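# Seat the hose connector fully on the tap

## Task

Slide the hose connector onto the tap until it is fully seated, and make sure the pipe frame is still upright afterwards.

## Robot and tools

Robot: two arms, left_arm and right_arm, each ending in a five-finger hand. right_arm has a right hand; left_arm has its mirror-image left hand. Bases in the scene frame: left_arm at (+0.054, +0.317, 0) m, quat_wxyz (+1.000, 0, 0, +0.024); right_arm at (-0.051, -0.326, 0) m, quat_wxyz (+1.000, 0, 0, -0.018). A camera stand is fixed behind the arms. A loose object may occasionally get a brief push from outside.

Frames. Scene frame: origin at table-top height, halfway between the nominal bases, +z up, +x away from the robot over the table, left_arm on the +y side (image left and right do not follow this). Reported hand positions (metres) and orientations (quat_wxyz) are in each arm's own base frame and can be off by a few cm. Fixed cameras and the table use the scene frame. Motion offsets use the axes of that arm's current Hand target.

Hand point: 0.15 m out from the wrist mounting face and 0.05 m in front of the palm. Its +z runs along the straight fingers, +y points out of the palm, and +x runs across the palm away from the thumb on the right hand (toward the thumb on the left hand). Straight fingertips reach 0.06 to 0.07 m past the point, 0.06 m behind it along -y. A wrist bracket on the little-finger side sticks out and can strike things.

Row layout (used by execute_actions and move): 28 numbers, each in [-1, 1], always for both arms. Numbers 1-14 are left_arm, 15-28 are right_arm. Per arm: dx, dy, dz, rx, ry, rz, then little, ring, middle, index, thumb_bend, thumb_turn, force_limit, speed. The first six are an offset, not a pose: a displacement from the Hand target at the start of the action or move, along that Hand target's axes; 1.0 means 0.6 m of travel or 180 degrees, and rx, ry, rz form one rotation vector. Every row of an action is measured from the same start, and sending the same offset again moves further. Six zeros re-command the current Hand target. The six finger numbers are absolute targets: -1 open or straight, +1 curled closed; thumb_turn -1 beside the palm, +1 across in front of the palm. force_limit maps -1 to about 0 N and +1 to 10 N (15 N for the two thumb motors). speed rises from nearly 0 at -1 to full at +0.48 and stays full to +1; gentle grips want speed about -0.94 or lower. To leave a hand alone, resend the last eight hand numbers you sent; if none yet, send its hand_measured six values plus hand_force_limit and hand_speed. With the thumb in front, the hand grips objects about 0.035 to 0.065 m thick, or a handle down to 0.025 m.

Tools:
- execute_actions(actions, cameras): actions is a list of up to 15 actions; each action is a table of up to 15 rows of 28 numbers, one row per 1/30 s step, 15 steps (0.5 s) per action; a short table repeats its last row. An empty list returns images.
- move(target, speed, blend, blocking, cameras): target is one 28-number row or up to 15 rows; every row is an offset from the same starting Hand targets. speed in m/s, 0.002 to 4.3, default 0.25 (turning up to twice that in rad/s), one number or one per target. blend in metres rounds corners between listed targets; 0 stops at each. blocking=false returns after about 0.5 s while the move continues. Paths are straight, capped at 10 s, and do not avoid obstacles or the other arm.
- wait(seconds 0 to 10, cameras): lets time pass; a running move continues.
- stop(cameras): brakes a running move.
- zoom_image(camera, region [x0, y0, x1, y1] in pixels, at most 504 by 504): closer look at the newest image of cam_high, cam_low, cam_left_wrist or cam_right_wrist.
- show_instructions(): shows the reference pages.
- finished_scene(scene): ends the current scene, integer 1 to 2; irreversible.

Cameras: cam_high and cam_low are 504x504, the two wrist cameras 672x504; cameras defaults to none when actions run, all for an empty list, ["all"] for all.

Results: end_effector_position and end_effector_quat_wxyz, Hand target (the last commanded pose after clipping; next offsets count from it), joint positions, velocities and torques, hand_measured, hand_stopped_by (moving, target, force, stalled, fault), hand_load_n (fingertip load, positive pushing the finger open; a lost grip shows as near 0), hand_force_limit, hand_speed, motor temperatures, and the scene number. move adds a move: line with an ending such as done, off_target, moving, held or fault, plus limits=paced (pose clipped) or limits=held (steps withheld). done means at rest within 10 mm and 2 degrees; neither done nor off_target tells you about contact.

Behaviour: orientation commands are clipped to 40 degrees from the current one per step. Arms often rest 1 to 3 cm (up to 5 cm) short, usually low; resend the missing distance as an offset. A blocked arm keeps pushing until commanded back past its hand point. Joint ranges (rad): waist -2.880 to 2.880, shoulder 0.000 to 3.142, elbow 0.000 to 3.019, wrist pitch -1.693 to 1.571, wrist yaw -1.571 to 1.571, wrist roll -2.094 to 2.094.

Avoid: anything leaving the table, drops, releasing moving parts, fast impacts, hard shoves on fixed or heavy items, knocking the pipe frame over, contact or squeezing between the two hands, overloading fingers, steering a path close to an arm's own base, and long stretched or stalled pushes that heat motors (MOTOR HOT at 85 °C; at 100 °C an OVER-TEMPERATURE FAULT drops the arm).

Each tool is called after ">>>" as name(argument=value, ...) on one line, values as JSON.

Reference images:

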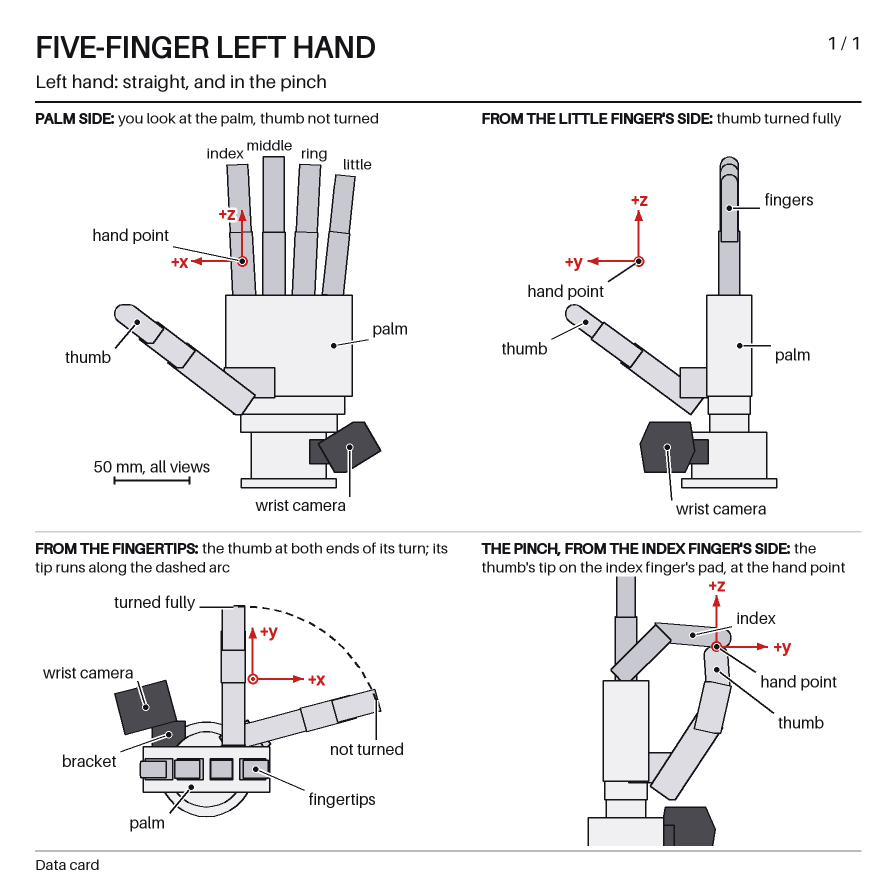

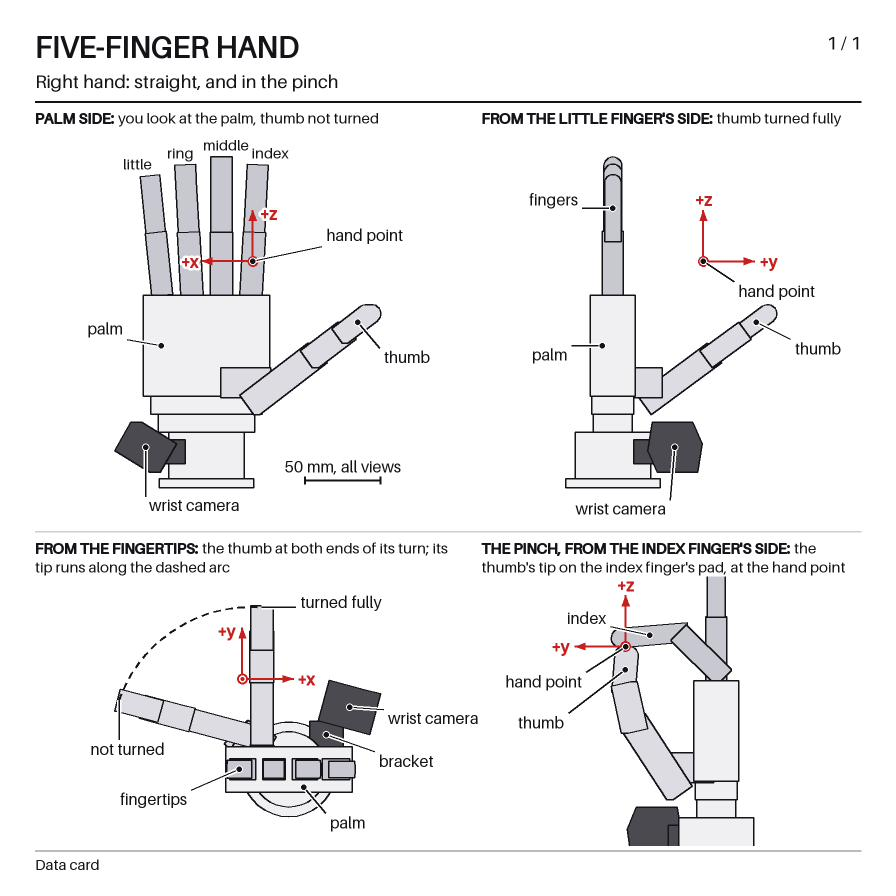

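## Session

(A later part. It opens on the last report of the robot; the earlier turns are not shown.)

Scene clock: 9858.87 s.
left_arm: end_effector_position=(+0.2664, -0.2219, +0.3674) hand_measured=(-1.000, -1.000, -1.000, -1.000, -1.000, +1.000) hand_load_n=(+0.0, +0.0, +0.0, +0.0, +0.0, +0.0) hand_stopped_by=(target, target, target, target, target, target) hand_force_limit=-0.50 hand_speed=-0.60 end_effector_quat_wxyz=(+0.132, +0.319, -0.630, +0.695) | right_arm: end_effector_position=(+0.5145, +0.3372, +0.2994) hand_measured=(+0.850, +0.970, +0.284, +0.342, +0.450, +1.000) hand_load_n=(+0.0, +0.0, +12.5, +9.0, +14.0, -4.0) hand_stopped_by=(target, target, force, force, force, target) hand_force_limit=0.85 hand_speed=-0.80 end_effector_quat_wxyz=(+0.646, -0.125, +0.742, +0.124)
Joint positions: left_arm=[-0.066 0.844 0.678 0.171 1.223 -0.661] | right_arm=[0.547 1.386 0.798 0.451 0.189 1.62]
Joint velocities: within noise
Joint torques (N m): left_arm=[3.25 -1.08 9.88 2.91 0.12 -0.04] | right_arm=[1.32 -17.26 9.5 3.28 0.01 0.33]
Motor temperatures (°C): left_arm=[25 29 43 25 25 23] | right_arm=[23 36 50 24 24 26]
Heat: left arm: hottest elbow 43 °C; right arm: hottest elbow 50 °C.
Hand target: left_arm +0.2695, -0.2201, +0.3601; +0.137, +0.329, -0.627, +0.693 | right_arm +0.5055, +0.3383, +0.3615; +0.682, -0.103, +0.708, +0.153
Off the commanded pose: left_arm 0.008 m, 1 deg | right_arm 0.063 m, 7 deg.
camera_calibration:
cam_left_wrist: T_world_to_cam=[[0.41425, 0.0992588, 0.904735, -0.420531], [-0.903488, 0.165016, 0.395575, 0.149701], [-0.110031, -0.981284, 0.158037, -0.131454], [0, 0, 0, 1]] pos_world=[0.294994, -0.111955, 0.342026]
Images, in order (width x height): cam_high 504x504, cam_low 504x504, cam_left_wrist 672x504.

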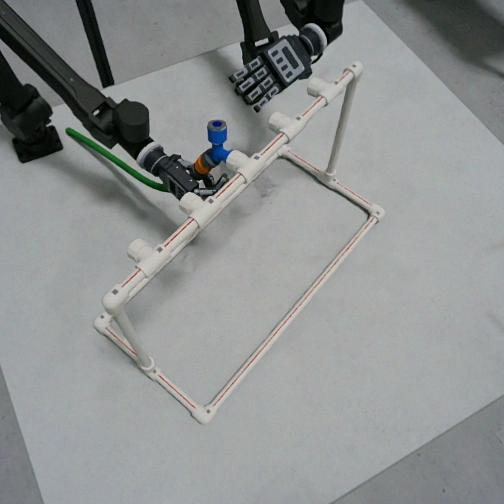

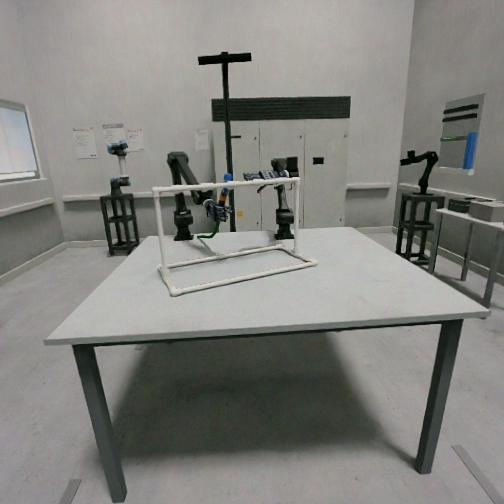

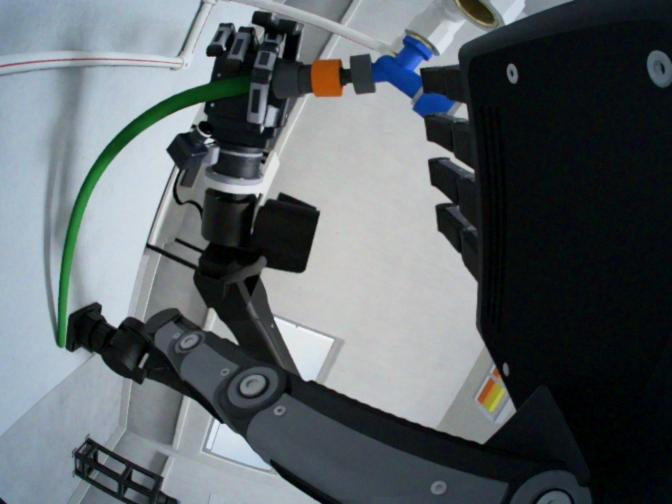

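>>> move(target=[0,0,0,0,0,0,-1,-1,-1,-1,-1,1,-0.5,-0.6,-0.0657,0.011,-0.0172,0,0,0,0.85,0.97,0.45,0.5,0.62,1,0.85,-0.8], speed=0.06, cameras=["cam_left_wrist"])

>>> zoom_image(camera="cam_left_wrist", region=[230, 40, 390, 140])

Scene clock: 9898.13 s.
left_arm: end_effector_position=(+0.2664, -0.2219, +0.3674) hand_measured=(-1.000, -1.000, -1.000, -1.000, -1.000, +1.000) hand_load_n=(+0.0, +0.0, +0.0, +0.0, +0.0, +0.0) hand_stopped_by=(target, target, target, target, target, target) hand_force_limit=-0.50 hand_speed=-0.60 end_effector_quat_wxyz=(+0.132, +0.319, -0.630, +0.695) | right_arm: end_effector_position=(+0.4999, +0.3343, +0.3033) hand_measured=(+0.850, +0.970, +0.284, +0.342, +0.450, +1.000) hand_load_n=(+0.0, +0.0, +12.5, +9.5, +13.5, -4.0) hand_stopped_by=(target, target, force, force, force, target) hand_force_limit=0.85 hand_speed=-0.80 end_effector_quat_wxyz=(+0.624, -0.133, +0.761, +0.114)
Joint positions: left_arm=[-0.066 0.844 0.678 0.171 1.223 -0.661] | right_arm=[0.559 1.315 0.798 0.317 0.201 1.62]
Joint torques (N m): left_arm=[3.25 -1.14 9.89 2.89 0.12 -0.03] | right_arm=[1.2 -18.08 12.81 3.6 -0.02 0.34]
Heat: left arm: hottest elbow 42 °C; right arm: hottest elbow 50 °C.
Hand target: left_arm +0.2695, -0.2201, +0.3601; +0.137, +0.329, -0.627, +0.693 | right_arm +0.4954, +0.3383, +0.4017; +0.682, -0.103, +0.708, +0.153
Off the commanded pose: left_arm 0.008 m, 1 deg | right_arm 0.098 m, 11 deg.
move: off_target (right_arm)
camera_calibration:
cam_left_wrist: T_world_to_cam=[[0.41425, 0.0992588, 0.904735, -0.420531], [-0.903488, 0.165016, 0.395575, 0.149701], [-0.110031, -0.981284, 0.158037, -0.131454], [0, 0, 0, 1]] pos_world=[0.294994, -0.111955, 0.342026]
Images, in order (width x height): cam_left_wrist 672x504.

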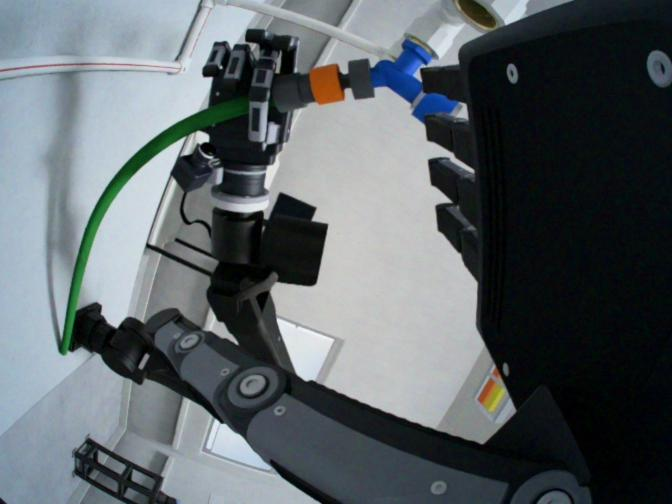

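Scaled by 3.150 from the camera's 672x504 image, which has a finer 960x720 frame.

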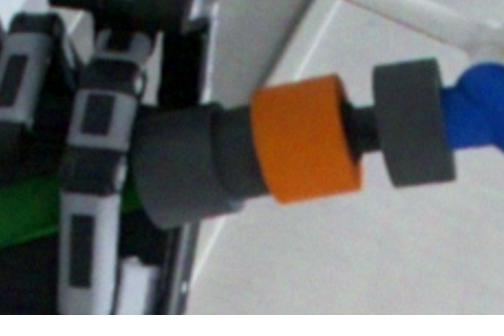

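>>> move(target=[0,0,0,0,0,0,-1,-1,-1,-1,-1,1,-0.5,-0.6,-0.1665,0.0195,0.0343,0,0,0,0.85,0.97,0.45,0.5,0.62,1,0.85,-0.8], speed=0.06, cameras=["cam_left_wrist"])

>>> zoom_image(camera="cam_left_wrist", region=[230, 40, 390, 140])

>>> move(target=[0,0,0,0,0,0,-1,-1,-1,-1,-1,1,-0.5,-0.6,0.1993,-0.022,-0.0335,0,0,0,0.85,0.97,0.45,0.5,0.62,1,0.85,-0.8], speed=0.1, cameras=["cam_left_wrist"])

>>> zoom_image(camera="cam_left_wrist", region=[230, 40, 390, 140])

Scene clock: 9922.43 s.
left_arm: end_effector_position=(+0.2664, -0.2219, +0.3674) hand_measured=(-1.000, -1.000, -1.000, -1.000, -1.000, +1.000) hand_load_n=(+0.0, +0.0, +0.0, +0.0, +0.0, +0.0) hand_stopped_by=(target, target, target, target, target, target) hand_force_limit=-0.50 hand_speed=-0.60 end_effector_quat_wxyz=(+0.132, +0.319, -0.630, +0.695) | right_arm: end_effector_position=(+0.5028, +0.3365, +0.3560) hand_measured=(+0.850, +0.970, +0.284, +0.342, +0.450, +1.000) hand_load_n=(+0.0, +0.0, +12.5, +11.0, +13.0, -2.5) hand_stopped_by=(target, target, force, force, force, target) hand_force_limit=0.85 hand_speed=-0.80 end_effector_quat_wxyz=(+0.599, -0.141, +0.781, +0.105)
Joint positions: left_arm=[-0.066 0.844 0.678 0.171 1.223 -0.661] | right_arm=[0.559 1.245 0.941 0.036 0.199 1.62]
Joint torques (N m): left_arm=[3.25 -1.08 9.89 2.91 0.12 -0.03] | right_arm=[1.14 -16.03 20.1 3.96 -0.08 0.33]
Heat: left arm: hottest elbow 42 °C; right arm: hottest elbow 53 °C.
Hand target: left_arm +0.2695, -0.2201, +0.3601; +0.137, +0.329, -0.627, +0.693 | right_arm +0.5153, +0.3502, +0.5018; +0.682, -0.103, +0.707, +0.153
Off the commanded pose: left_arm 0.008 m, 1 deg | right_arm 0.147 m, 15 deg.
move: off_target (right_arm)
camera_calibration:
cam_left_wrist: T_world_to_cam=[[0.41425, 0.0992588, 0.904735, -0.420531], [-0.903488, 0.165016, 0.395575, 0.149701], [-0.110031, -0.981284, 0.158037, -0.131454], [0, 0, 0, 1]] pos_world=[0.294994, -0.111955, 0.342026]
Images, in order (width x height): cam_left_wrist 672x504.

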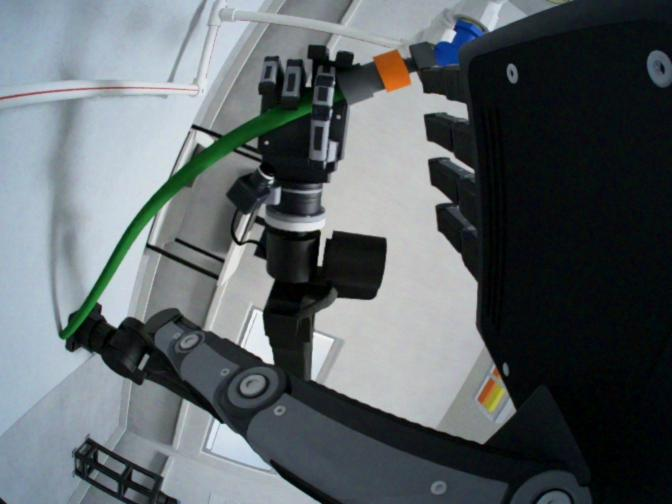

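Scaled by 3.150 from the camera's 672x504 image, which has a finer 960x720 frame.

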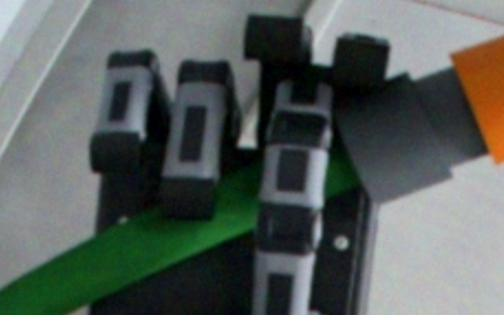

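Scene clock: 9924.23 s.
left_arm: end_effector_position=(+0.2664, -0.2219, +0.3674) hand_measured=(-1.000, -1.000, -1.000, -1.000, -1.000, +1.000) hand_load_n=(+0.0, +0.0, +0.0, +0.0, +0.0, +0.0) hand_stopped_by=(target, target, target, target, target, target) hand_force_limit=-0.50 hand_speed=-0.60 end_effector_quat_wxyz=(+0.132, +0.319, -0.630, +0.695) | right_arm: end_effector_position=(+0.4965, +0.3337, +0.3088) hand_measured=(+0.850, +0.970, +0.284, +0.342, +0.450, +1.000) hand_load_n=(+0.5, +0.0, +12.5, +9.5, +13.0, -3.0) hand_stopped_by=(target, target, force, force, force, target) hand_force_limit=0.85 hand_speed=-0.80 end_effector_quat_wxyz=(+0.630, -0.131, +0.756, +0.118)
Joint positions: left_arm=[-0.066 0.844 0.678 0.171 1.223 -0.661] | right_arm=[0.562 1.304 0.79 0.331 0.201 1.622]
Joint torques (N m): left_arm=[3.25 -1.08 9.88 2.89 0.12 -0.04] | right_arm=[1.14 -14.62 11.02 5.15 0.02 0.32]
Heat: left arm: hottest elbow 42 °C; right arm: hottest elbow 53 °C.
Hand target: left_arm +0.2695, -0.2201, +0.3601; +0.137, +0.329, -0.627, +0.693 | right_arm +0.4955, +0.3382, +0.3819; +0.682, -0.103, +0.708, +0.153
Off the commanded pose: left_arm 0.008 m, 1 deg | right_arm 0.073 m, 10 deg.
move: off_target (right_arm)
camera_calibration:
cam_left_wrist: T_world_to_cam=[[0.41425, 0.0992588, 0.904735, -0.420531], [-0.903488, 0.165016, 0.395575, 0.149701], [-0.110031, -0.981284, 0.158037, -0.131454], [0, 0, 0, 1]] pos_world=[0.294994, -0.111955, 0.342026]
Images, in order (width x height): cam_left_wrist 672x504.

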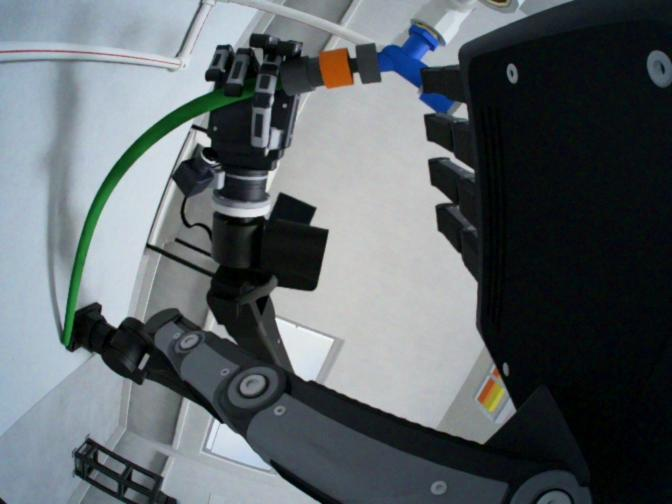

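Scaled by 3.150 from the camera's 672x504 image, which has a finer 960x720 frame.

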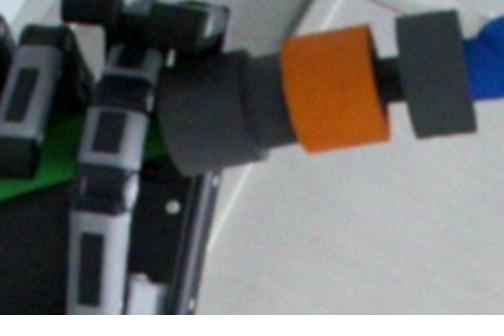

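>>> move(target=[[0.0112,-0.2052,0.1225,0.1388,-0.3915,0.1846,-1,-1,-1,-1,-1,1,-0.5,-0.6,0,0,0,0,0,0,0.85,0.97,0.45,0.5,0.62,1,0.85,-0.8],[-0.1452,-0.3101,0.2241,0.1388,-0.3915,0.1846,-1,-1,-1,-1,-1,1,-0.5,-0.6,0,0,0,0,0,0,0.85,0.97,0.45,0.5,0.62,1,0.85,-0.8]], speed=0.2, blend=[0.03,0], cameras=["cam_high","cam_low","cam_left_wrist"])

>>> zoom_image(camera="cam_high", region=[150, 40, 330, 220])

Scene clock: 10070.03 s.
left_arm: end_effector_position=(+0.4734, -0.2929, +0.4194) hand_measured=(-1.000, -1.000, -1.000, -1.000, -1.000, +1.000) hand_load_n=(+0.0, +0.0, +0.0, +0.0, +0.0, +0.0) hand_stopped_by=(target, target, target, target, target, target) hand_force_limit=-0.50 hand_speed=-0.60 end_effector_quat_wxyz=(+0.495, -0.502, +0.519, -0.484) | right_arm: end_effector_position=(+0.4965, +0.3337, +0.3088) hand_measured=(+0.850, +0.970, +0.284, +0.342, +0.450, +1.000) hand_load_n=(+0.0, +0.0, +12.5, +9.5, +13.0, -3.0) hand_stopped_by=(target, target, force, force, force, target) hand_force_limit=0.85 hand_speed=-0.80 end_effector_quat_wxyz=(+0.630, -0.131, +0.756, +0.118)
Joint positions: left_arm=[-0.749 1.152 1.122 -0.027 -0.743 -0.01] | right_arm=[0.562 1.304 0.79 0.331 0.201 1.622]
Joint torques (N m): left_arm=[3.25 -6.12 16.75 3.51 0.12 0.2] | right_arm=[1.2 -14.74 11.07 5.15 0.02 0.31]
Heat: left arm: hottest elbow 43 °C; right arm: hottest elbow 52 °C.
Hand target: left_arm +0.4847, -0.2970, +0.4501; +0.500, -0.500, +0.500, -0.500 | right_arm +0.4955, +0.3382, +0.3820; +0.682, -0.103, +0.708, +0.153
Off the commanded pose: left_arm 0.033 m, 3 deg | right_arm 0.073 m, 10 deg.
move: off_target (left_arm, right_arm)
camera_calibration:
cam_left_wrist: T_world_to_cam=[[0.0604965, -0.242332, 0.968305, -0.505528], [-0.421846, -0.885399, -0.195228, 0.0399601], [0.904647, -0.396666, -0.155791, -0.364091], [0, 0, 0, 1]] pos_world=[0.376813, -0.231548, 0.440585]
Images, in order (width x height): cam_high 504x504, cam_low 504x504, cam_left_wrist 672x504.

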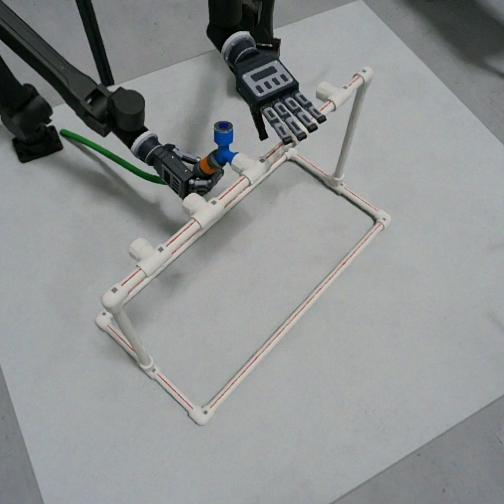

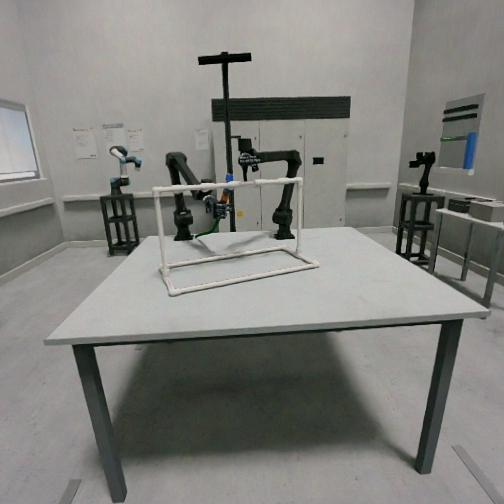

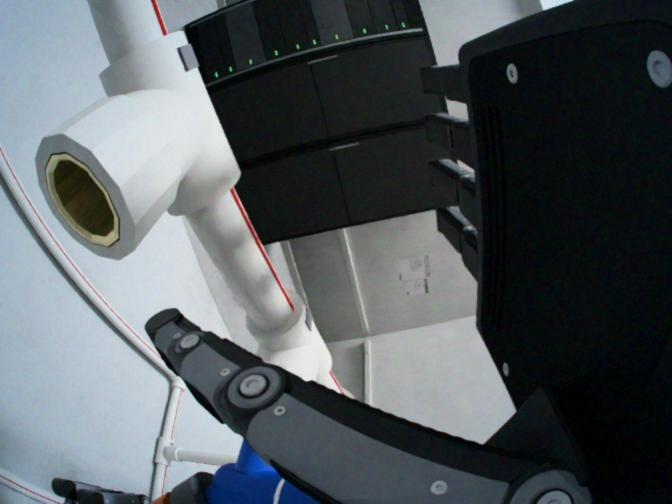

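Scaled by 2.800.

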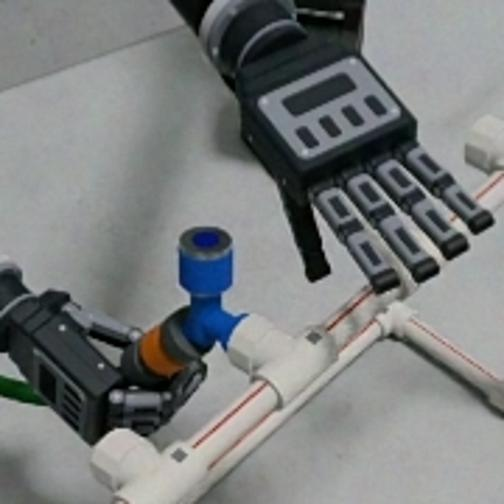

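>>> move(target=[[-0.0167,0.12,0.0175,0,0,0,-1,-1,-1,-1,-1,1,-0.5,-0.6,0,0,0,0,0,0,0.85,0.97,0.45,0.5,0.62,1,0.85,-0.8],[-0.0167,0.2017,0.0175,0,0,0,-1,-1,-1,-1,-1,1,-0.5,-0.6,0,0,0,0,0,0,0.85,0.97,0.45,0.5,0.62,1,0.85,-0.8]], speed=[0.1,0.05], blend=[0.02,0], cameras=["cam_high","cam_left_wrist"])

>>> zoom_image(camera="cam_high", region=[150, 40, 330, 220])

Scene clock: 10105.83 s.
left_arm: end_effector_position=(+0.4903, -0.2889, +0.3580) hand_measured=(-1.000, -1.000, -1.000, -1.000, -1.000, +1.000) hand_load_n=(+0.0, +0.0, +0.0, +0.0, +0.0, +0.0) hand_stopped_by=(target, target, target, target, target, target) hand_force_limit=-0.50 hand_speed=-0.60 end_effector_quat_wxyz=(+0.497, -0.498, +0.484, -0.520) | right_arm: end_effector_position=(+0.4966, +0.3336, +0.3089) hand_measured=(+0.850, +0.970, +0.284, +0.342, +0.450, +1.000) hand_load_n=(+0.0, +0.0, +12.5, +9.5, +13.0, -3.0) hand_stopped_by=(target, target, force, force, force, target) hand_force_limit=0.85 hand_speed=-0.80 end_effector_quat_wxyz=(+0.630, -0.131, +0.756, +0.118)
Joint positions: left_arm=[-0.712 1.197 0.929 0.313 -0.704 -0.007] | right_arm=[0.562 1.304 0.79 0.331 0.202 1.622]
Joint torques (N m): left_arm=[3.25 -5.42 9.03 2.97 0.12 0.16] | right_arm=[1.2 -14.74 11.06 5.16 0.01 0.31]
Heat: left arm: hottest elbow 47 °C; right arm: hottest elbow 52 °C.
Hand target: left_arm +0.4952, -0.2870, +0.3291; +0.500, -0.500, +0.500, -0.500 | right_arm +0.4955, +0.3382, +0.3821; +0.682, -0.102, +0.707, +0.153
Off the commanded pose: left_arm 0.029 m, 3 deg | right_arm 0.073 m, 10 deg.
move: off_target (left_arm, right_arm)
camera_calibration:
cam_left_wrist: T_world_to_cam=[[-0.014137, -0.179011, 0.983745, -0.396736], [-0.40975, -0.896405, -0.169006, 0.0202061], [0.912088, -0.405479, -0.0606773, -0.427571], [0, 0, 0, 1]] pos_world=[0.392653, -0.226278, 0.367759]
Images, in order (width x height): cam_high 504x504, cam_left_wrist 672x504.

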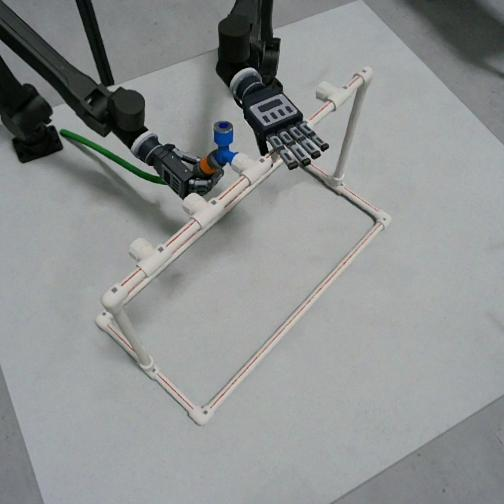

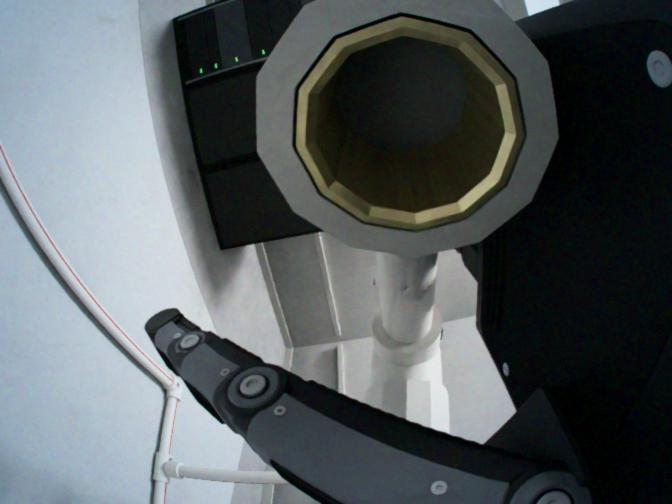

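Scaled by 2.800.

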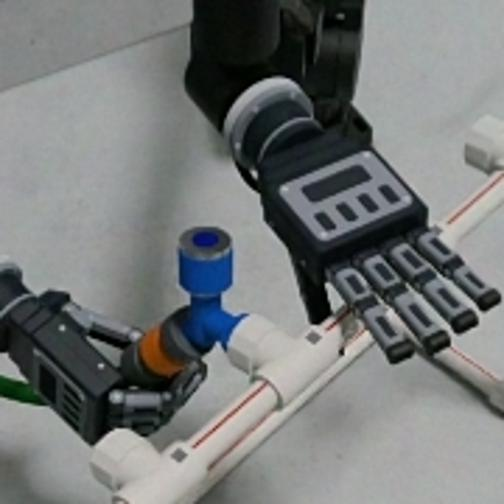

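>>> move(target=[0,0,0,0,0,0,-1,-1,-1,-1,0.5,1,-0.6,-0.6,0,0,0,0,0,0,0.85,0.97,0.45,0.5,0.62,1,0.85,-0.8])

>>> move(target=[0,0,0,0,0,0,0.5,0.5,0.5,0.5,0.5,1,-0.4,-0.6,0,0,0,0,0,0,0.85,0.97,0.45,0.5,0.62,1,0.85,-0.8], cameras=["cam_high","cam_low","cam_left_wrist","cam_right_wrist"])

>>> zoom_image(camera="cam_high", region=[150, 40, 330, 220])

>>> zoom_image(camera="cam_low", region=[195, 160, 255, 220])

Scene clock: 10123.20 s.
left_arm: end_effector_position=(+0.4905, -0.2883, +0.3567) hand_measured=(-1.000, -1.000, -1.000, -1.000, +0.212, +1.000) hand_load_n=(+0.0, +0.0, +0.0, +0.0, +3.0, +1.0) hand_stopped_by=(target, target, target, target, force, target) hand_force_limit=-0.60 hand_speed=-0.60 end_effector_quat_wxyz=(+0.501, -0.495, +0.488, -0.516) | right_arm: end_effector_position=(+0.4966, +0.3336, +0.3089) hand_measured=(+0.850, +0.970, +0.284, +0.342, +0.450, +1.000) hand_load_n=(+0.0, +0.0, +12.5, +9.5, +13.0, -3.0) hand_stopped_by=(target, target, force, force, force, target) hand_force_limit=0.85 hand_speed=-0.80 end_effector_quat_wxyz=(+0.630, -0.131, +0.756, +0.118)
Joint positions: left_arm=[-0.712 1.198 0.929 0.313 -0.704 0.005] | right_arm=[0.562 1.304 0.79 0.331 0.202 1.622]
Joint torques (N m): left_arm=[3.25 -5.48 9.07 3.03 0.1 0.04] | right_arm=[1.2 -14.62 11.04 5.14 0.02 0.31]
Heat: left arm: hottest elbow 47 °C; right arm: hottest elbow 52 °C.
Hand target: left_arm +0.4952, -0.2870, +0.3289; +0.500, -0.500, +0.500, -0.500 | right_arm +0.4955, +0.3382, +0.3821; +0.682, -0.102, +0.707, +0.153
Off the commanded pose: left_arm 0.028 m, 2 deg | right_arm 0.073 m, 10 deg.
move: off_target (left_arm, right_arm)

Scene clock: 10124.83 s.
left_arm: end_effector_position=(+0.4928, -0.2862, +0.3573) hand_measured=(+0.500, +0.500, +0.212, -0.010, +0.212, +1.000) hand_load_n=(+0.0, +1.0, +2.5, +0.0, +3.5, +0.5) hand_stopped_by=(target, target, force, force, force, target) hand_force_limit=-0.40 hand_speed=-0.60 end_effector_quat_wxyz=(+0.502, -0.496, +0.485, -0.517) | right_arm: end_effector_position=(+0.4950, +0.3354, +0.3084) hand_measured=(+0.850, +0.970, +0.284, +0.342, +0.450, +1.000) hand_load_n=(+0.0, +0.0, +12.5, +9.0, +13.0, -3.5) hand_stopped_by=(target, target, force, force, force, target) hand_force_limit=0.85 hand_speed=-0.80 end_effector_quat_wxyz=(+0.630, -0.132, +0.756, +0.119)
Joint positions: left_arm=[-0.705 1.2 0.929 0.32 -0.701 0.007] | right_arm=[0.565 1.304 0.789 0.333 0.202 1.622]
Joint torques (N m): left_arm=[2.78 -5.6 9.02 2.71 -0.04 0.03] | right_arm=[0.85 -14.62 11.07 5.12 0.03 0.3]
Heat: left arm: hottest elbow 47 °C; right arm: hottest elbow 52 °C.
Hand target: left_arm +0.4952, -0.2869, +0.3290; +0.500, -0.500, +0.500, -0.500 | right_arm +0.4955, +0.3382, +0.3820; +0.682, -0.102, +0.708, +0.153
Off the commanded pose: left_arm 0.029 m, 3 deg | right_arm 0.074 m, 10 deg.
move: off_target (left_arm, right_arm)
camera_calibration:
cam_left_wrist: T_world_to_cam=[[-0.0162344, -0.19018, 0.981615, -0.397023], [-0.406058, -0.895887, -0.180287, 0.0258567], [0.913703, -0.40152, -0.0626801, -0.427704], [0, 0, 0, 1]] pos_world=[0.394849, -0.224073, 0.367576]
cam_right_wrist: T_world_to_cam=[[-0.406974, 0.87876, -0.249306, -0.0207408], [-0.49266, 0.0186647, 0.870022, -0.0446957], [0.769193, 0.476899, 0.425333, -0.561559], [0, 0, 0, 1]] pos_world=[0.401487, 0.286868, 0.272565]

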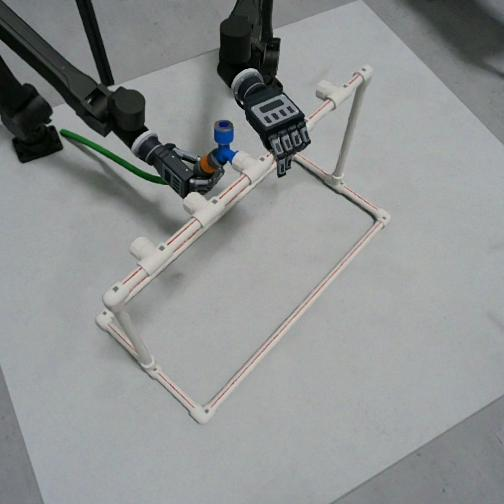

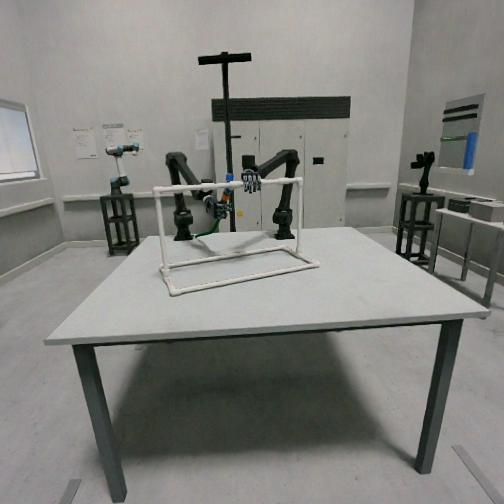

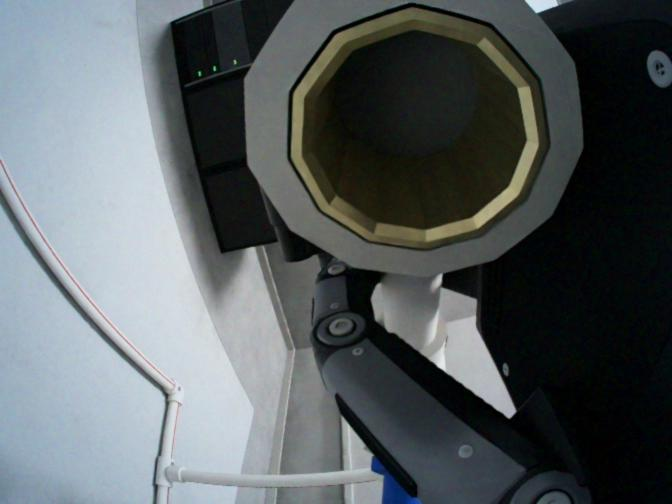

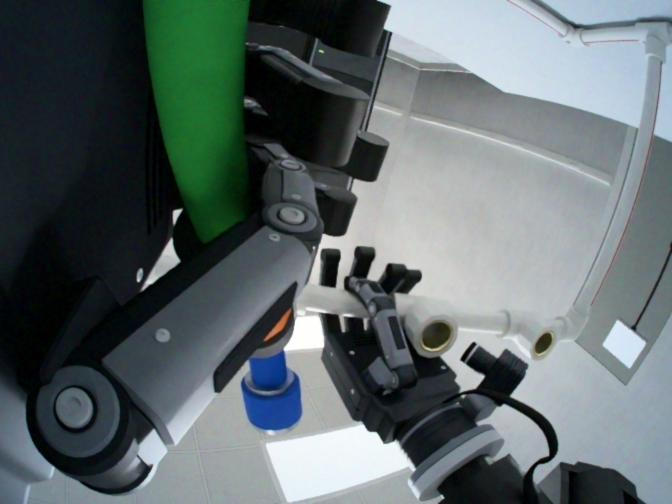

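Scaled by 2.800.

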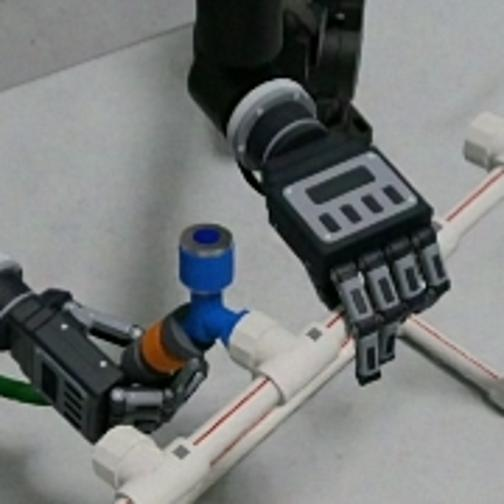

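Scaled by 8.400.

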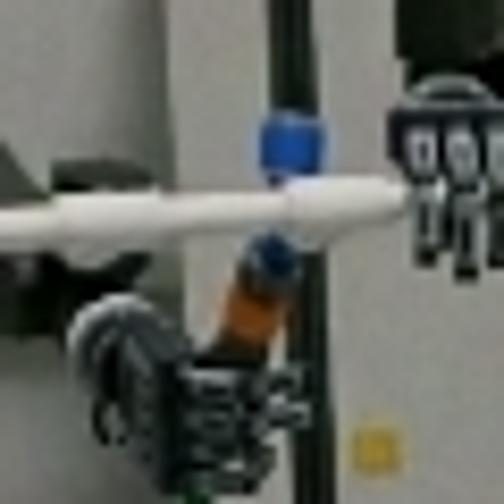

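>>> move(target=[0,0.1667,-0.025,0,0,0,0.5,0.5,0.5,0.5,0.5,1,-0.4,-0.6,0,0,0,0,0,0,0.85,0.97,0.45,0.5,0.62,1,0.85,-0.8], speed=0.08, cameras=["cam_high"])

>>> zoom_image(camera="cam_high", region=[180, 100, 260, 180])

>>> move(target=[0,0,0,0,0,0,0.5,0.5,0.5,0.5,0.5,1,-0.4,-0.6,-0.1998,0.0247,0.0376,0,0,0,0.85,0.97,0.45,0.5,0.62,1,0.85,-0.8], speed=0.08, cameras=["cam_high","cam_low"])

>>> zoom_image(camera="cam_high", region=[180, 100, 260, 180])

>>> zoom_image(camera="cam_low", region=[205, 170, 245, 210])

>>> move(target=[0,0,0,0,0,0,0.5,0.5,0.5,0.5,0.5,1,-0.4,-0.6,0.1998,-0.0247,-0.0376,0,0,0,0.85,0.97,0.45,0.5,0.62,1,0.85,-0.8], speed=0.1)

Scene clock: 10148.27 s.
left_arm: end_effector_position=(+0.4887, -0.2750, +0.3554) hand_measured=(+0.500, +0.500, +0.212, -0.010, +0.206, +1.000) hand_load_n=(+0.0, +1.0, +2.0, +0.0, +24.5, +2.0) hand_stopped_by=(target, target, force, force, force, target) hand_force_limit=-0.40 hand_speed=-0.60 end_effector_quat_wxyz=(+0.549, -0.453, +0.452, -0.537) | right_arm: end_effector_position=(+0.4909, +0.3409, +0.3079) hand_measured=(+0.850, +0.970, +0.284, +0.342, +0.450, +1.000) hand_load_n=(+0.0, +0.5, +12.5, +9.0, +13.0, -3.5) hand_stopped_by=(target, target, force, force, force, target) hand_force_limit=0.85 hand_speed=-0.80 end_effector_quat_wxyz=(+0.629, -0.137, +0.755, +0.124)
Joint positions: left_arm=[-0.711 1.215 0.821 0.634 -0.709 0.168] | right_arm=[0.576 1.304 0.788 0.334 0.199 1.622]
Joint torques (N m): left_arm=[0.97 -0.44 -0.68 1.62 -1.25 -1.34] | right_arm=[0.21 -14.74 11.15 5.07 0.16 0.3]
Heat: left arm: hottest elbow 46 °C; right arm: hottest elbow 51 °C.
Hand target: left_arm +0.4803, -0.2869, +0.2292; +0.500, -0.500, +0.500, -0.500 | right_arm +0.4955, +0.3382, +0.3819; +0.682, -0.102, +0.708, +0.153
Off the commanded pose: left_arm 0.127 m, 10 deg | right_arm 0.074 m, 10 deg.
move: off_target (left_arm, right_arm)
Images, in order (width x height): cam_high 504x504.

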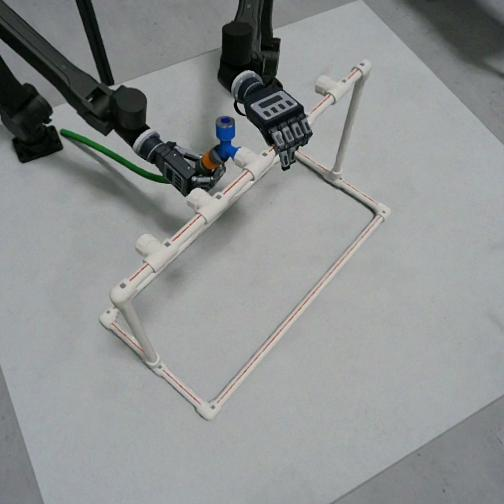

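Scaled by 6.300.

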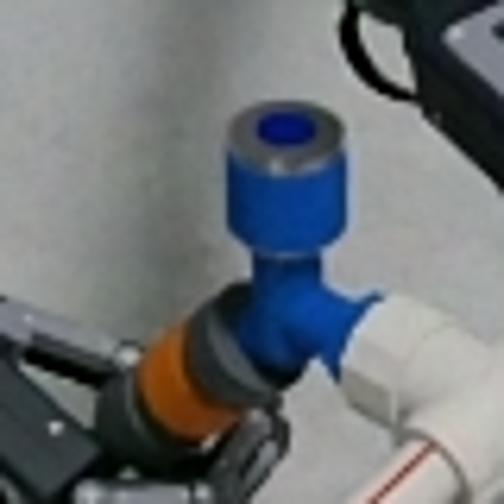

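Scene clock: 10150.40 s.
left_arm: end_effector_position=(+0.4865, -0.2761, +0.3531) hand_measured=(+0.500, +0.500, +0.212, -0.010, +0.206, +1.000) hand_load_n=(+0.0, +1.0, +2.0, +0.0, +25.0, +2.0) hand_stopped_by=(target, target, force, force, force, target) hand_force_limit=-0.40 hand_speed=-0.60 end_effector_quat_wxyz=(+0.550, -0.453, +0.453, -0.536) | right_arm: end_effector_position=(+0.4870, +0.3408, +0.3093) hand_measured=(+0.850, +0.970, +0.284, +0.342, +0.450, +1.000) hand_load_n=(+0.0, +0.0, +12.5, +8.5, +13.0, -5.0) hand_stopped_by=(target, target, force, force, force, target) hand_force_limit=0.85 hand_speed=-0.80 end_effector_quat_wxyz=(+0.567, -0.164, +0.802, +0.097)
Joint positions: left_arm=[-0.718 1.216 0.815 0.641 -0.716 0.173] | right_arm=[0.577 1.251 0.882 0.017 0.194 1.61]
Joint torques (N m): left_arm=[1.44 -0.26 -0.36 1.51 -1.08 -1.37] | right_arm=[0.09 -19.08 22.57 4.56 0.13 0.43]
Heat: left arm: hottest elbow 46 °C; right arm: hottest elbow 51 °C.
Hand target: left_arm +0.4802, -0.2869, +0.2289; +0.500, -0.500, +0.500, -0.500 | right_arm +0.5170, +0.3526, +0.5020; +0.682, -0.103, +0.708, +0.153
Off the commanded pose: left_arm 0.125 m, 10 deg | right_arm 0.195 m, 20 deg.
move: off_target (left_arm, right_arm)
Images, in order (width x height): cam_high 504x504, cam_low 504x504.

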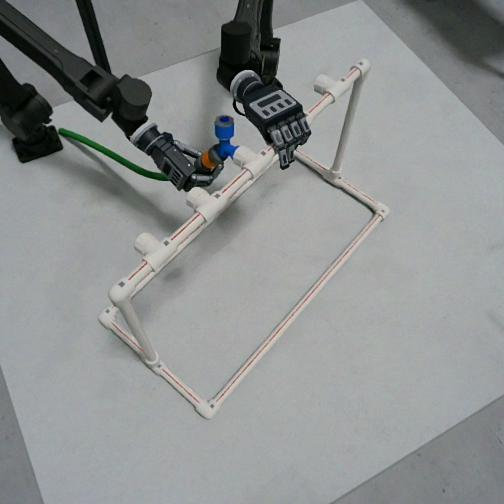

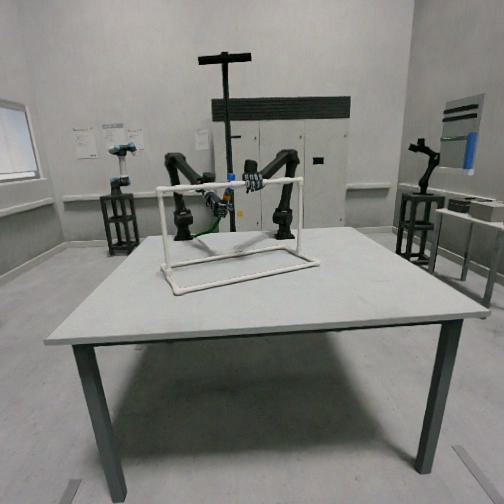

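Scaled by 6.300.

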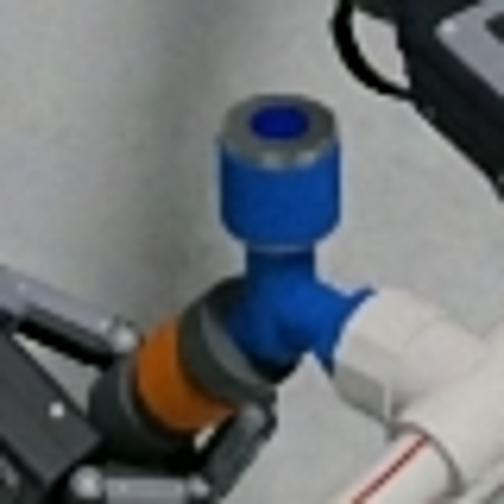

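Scaled by 12.600.

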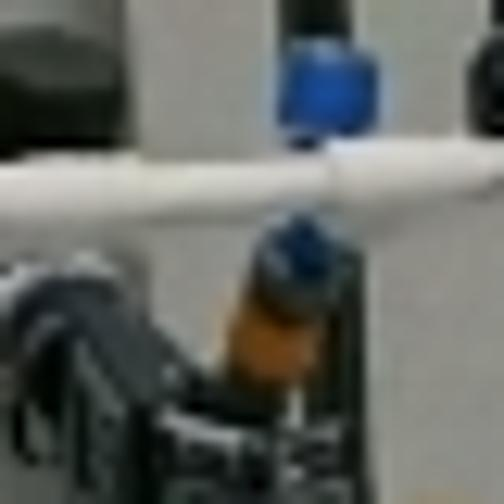

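Scene clock: 10152.23 s.
left_arm: end_effector_position=(+0.4851, -0.2773, +0.3531) hand_measured=(+0.500, +0.500, +0.212, -0.010, +0.206, +1.000) hand_load_n=(+0.0, +0.5, +2.0, +0.0, +25.0, +2.5) hand_stopped_by=(target, target, force, force, force, target) hand_force_limit=-0.40 hand_speed=-0.60 end_effector_quat_wxyz=(+0.551, -0.452, +0.452, -0.536) | right_arm: end_effector_position=(+0.4855, +0.3399, +0.3090) hand_measured=(+0.850, +0.970, +0.284, +0.342, +0.450, +1.000) hand_load_n=(+0.0, +0.0, +13.0, +6.5, +12.5, -4.0) hand_stopped_by=(target, target, force, force, force, target) hand_force_limit=0.85 hand_speed=-0.80 end_effector_quat_wxyz=(+0.629, -0.145, +0.754, +0.121)
Joint positions: left_arm=[-0.723 1.216 0.813 0.647 -0.721 0.176] | right_arm=[0.577 1.287 0.779 0.324 0.195 1.606]
Joint torques (N m): left_arm=[1.73 -0.26 -0.23 1.28 -0.98 -1.4] | right_arm=[0.09 -13.22 11.78 5.42 0.23 0.47]
Heat: left arm: hottest elbow 45 °C; right arm: hottest elbow 52 °C.
Hand target: left_arm +0.4802, -0.2871, +0.2290; +0.500, -0.500, +0.500, -0.500 | right_arm +0.4954, +0.3383, +0.3821; +0.682, -0.102, +0.708, +0.153
Off the commanded pose: left_arm 0.125 m, 11 deg | right_arm 0.074 m, 10 deg.
move: off_target (left_arm, right_arm)

>>> move(target=[0,-0.15,0.0,0,0,0,0.5,0.5,0.5,0.5,0.5,1,-0.4,-0.6,0,0,0,0,0,0,0.85,0.97,0.45,0.5,0.62,1,0.85,-0.8], speed=0.15, cameras=["cam_right_wrist"])

>>> zoom_image(camera="cam_right_wrist", region=[220, 220, 420, 420])

Scene clock: 10319.20 s.
left_arm: end_effector_position=(+0.4796, -0.2771, +0.3566) hand_measured=(+0.500, +0.500, +0.212, -0.010, +0.210, +1.000) hand_load_n=(+0.0, +1.5, +3.0, +0.0, +6.5, +0.5) hand_stopped_by=(target, target, force, force, force, target) hand_force_limit=-0.40 hand_speed=-0.60 end_effector_quat_wxyz=(+0.517, -0.491, +0.472, -0.519) | right_arm: end_effector_position=(+0.4849, +0.3409, +0.3088) hand_measured=(+0.850, +0.970, +0.284, +0.342, +0.450, +1.000) hand_load_n=(+0.0, +0.0, +13.0, +6.5, +13.0, -4.0) hand_stopped_by=(target, target, force, force, force, target) hand_force_limit=0.85 hand_speed=-0.80 end_effector_quat_wxyz=(+0.629, -0.146, +0.754, +0.121)
Joint positions: left_arm=[-0.723 1.168 0.873 0.393 -0.738 0.046] | right_arm=[0.579 1.288 0.779 0.324 0.194 1.606]
Joint torques (N m): left_arm=[1.96 -4.31 9.62 0.53 0.39 -0.32] | right_arm=[-0.15 -13.16 11.78 5.37 0.26 0.46]
Motor temperatures (°C): left_arm=[25 29 36 25 28 31] | right_arm=[23 35 54 26 25 26]
Heat: left arm: hottest elbow 36 °C; right arm: hottest elbow 54 °C.
Hand target: left_arm +0.4803, -0.2868, +0.3189; +0.500, -0.500, +0.500, -0.500 | right_arm +0.4954, +0.3384, +0.3819; +0.682, -0.103, +0.708, +0.153
Off the commanded pose: left_arm 0.039 m, 4 deg | right_arm 0.074 m, 10 deg.
move: off_target (left_arm, right_arm)
camera_calibration:
cam_right_wrist: T_world_to_cam=[[-0.426687, 0.865314, -0.263003, -0.0111763], [-0.496194, 0.0191463, 0.868001, -0.048074], [0.756128, 0.500865, 0.421194, -0.55714], [0, 0, 0, 1]] pos_world=[0.392646, 0.289643, 0.273453]
Images, in order (width x height): cam_right_wrist 672x504.

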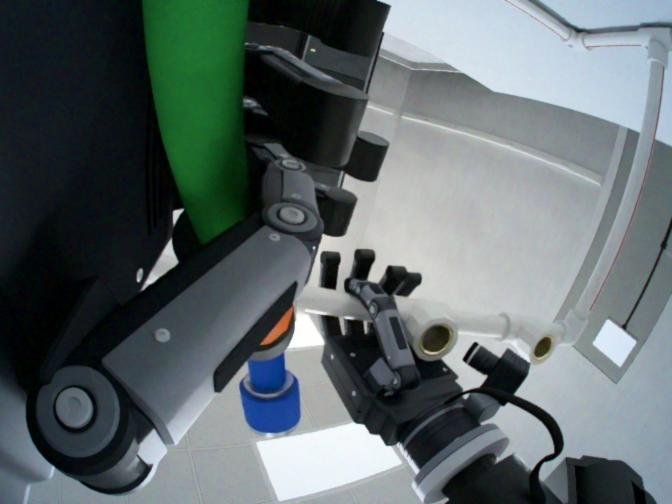

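Scaled by 2.520 from the camera's 672x504 image, which has a finer 960x720 frame.

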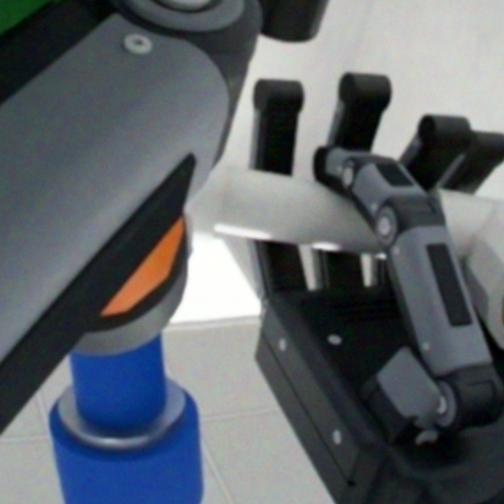

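>>> execute_actions(actions=[], cameras=["cam_high","cam_low"])

>>> zoom_image(camera="cam_high", region=[190, 110, 240, 160])

>>> zoom_image(camera="cam_low", region=[205, 170, 245, 210])

Scene clock: 10326.77 s.
left_arm: end_effector_position=(+0.4796, -0.2771, +0.3566) hand_measured=(+0.500, +0.500, +0.212, -0.010, +0.210, +1.000) hand_load_n=(+0.0, +1.5, +3.0, -0.5, +6.5, +0.5) hand_stopped_by=(target, target, force, force, force, target) hand_force_limit=-0.40 hand_speed=-0.60 end_effector_quat_wxyz=(+0.517, -0.491, +0.472, -0.519) | right_arm: end_effector_position=(+0.4849, +0.3409, +0.3088) hand_measured=(+0.850, +0.970, +0.284, +0.342, +0.450, +1.000) hand_load_n=(+0.0, +0.0, +13.0, +6.5, +13.0, -3.5) hand_stopped_by=(target, target, force, force, force, target) hand_force_limit=0.85 hand_speed=-0.80 end_effector_quat_wxyz=(+0.629, -0.146, +0.754, +0.121)
Joint positions: left_arm=[-0.723 1.168 0.873 0.393 -0.738 0.045] | right_arm=[0.579 1.288 0.779 0.324 0.194 1.606]
Joint velocities: within noise
Joint torques (N m): left_arm=[2.08 -4.31 9.58 0.51 0.39 -0.32] | right_arm=[0.09 -13.1 11.81 5.37 0.25 0.45]
Motor temperatures (°C): left_arm=[25 29 37 25 27 30] | right_arm=[23 35 54 26 25 26]
Heat: left arm: hottest elbow 37 °C; right arm: hottest elbow 54 °C.
Hand target: left_arm +0.4803, -0.2868, +0.3189; +0.500, -0.500, +0.500, -0.500 | right_arm +0.4954, +0.3384, +0.3819; +0.682, -0.103, +0.708, +0.153
Off the commanded pose: left_arm 0.039 m, 4 deg | right_arm 0.074 m, 10 deg.
Images, in order (width x height): cam_high 504x504, cam_low 504x504.

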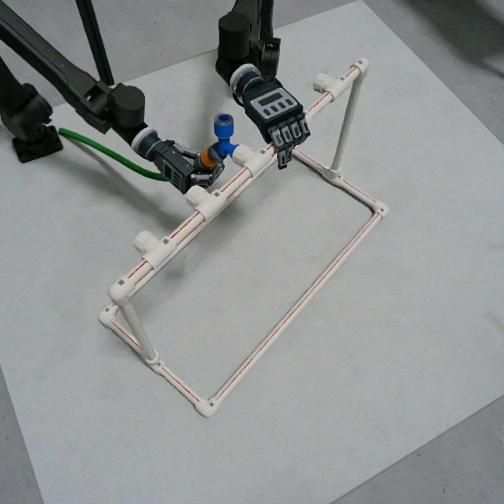

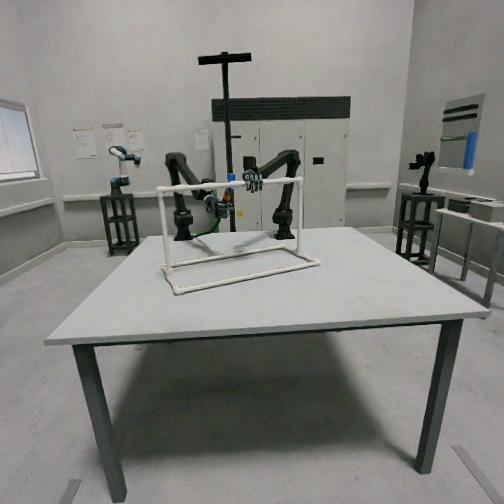

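Scaled by 10.080.

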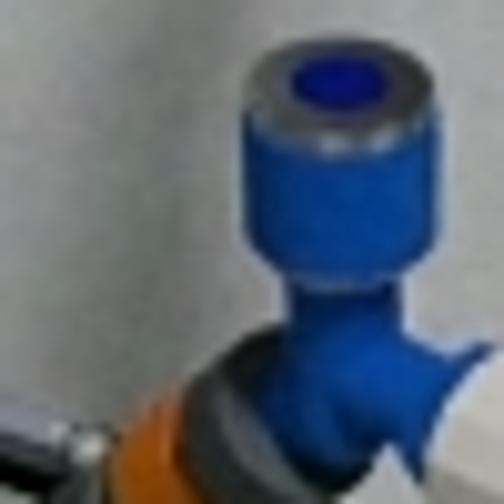

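Scaled by 12.600.

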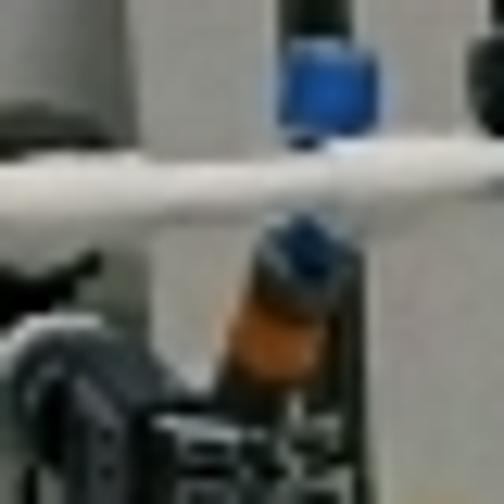

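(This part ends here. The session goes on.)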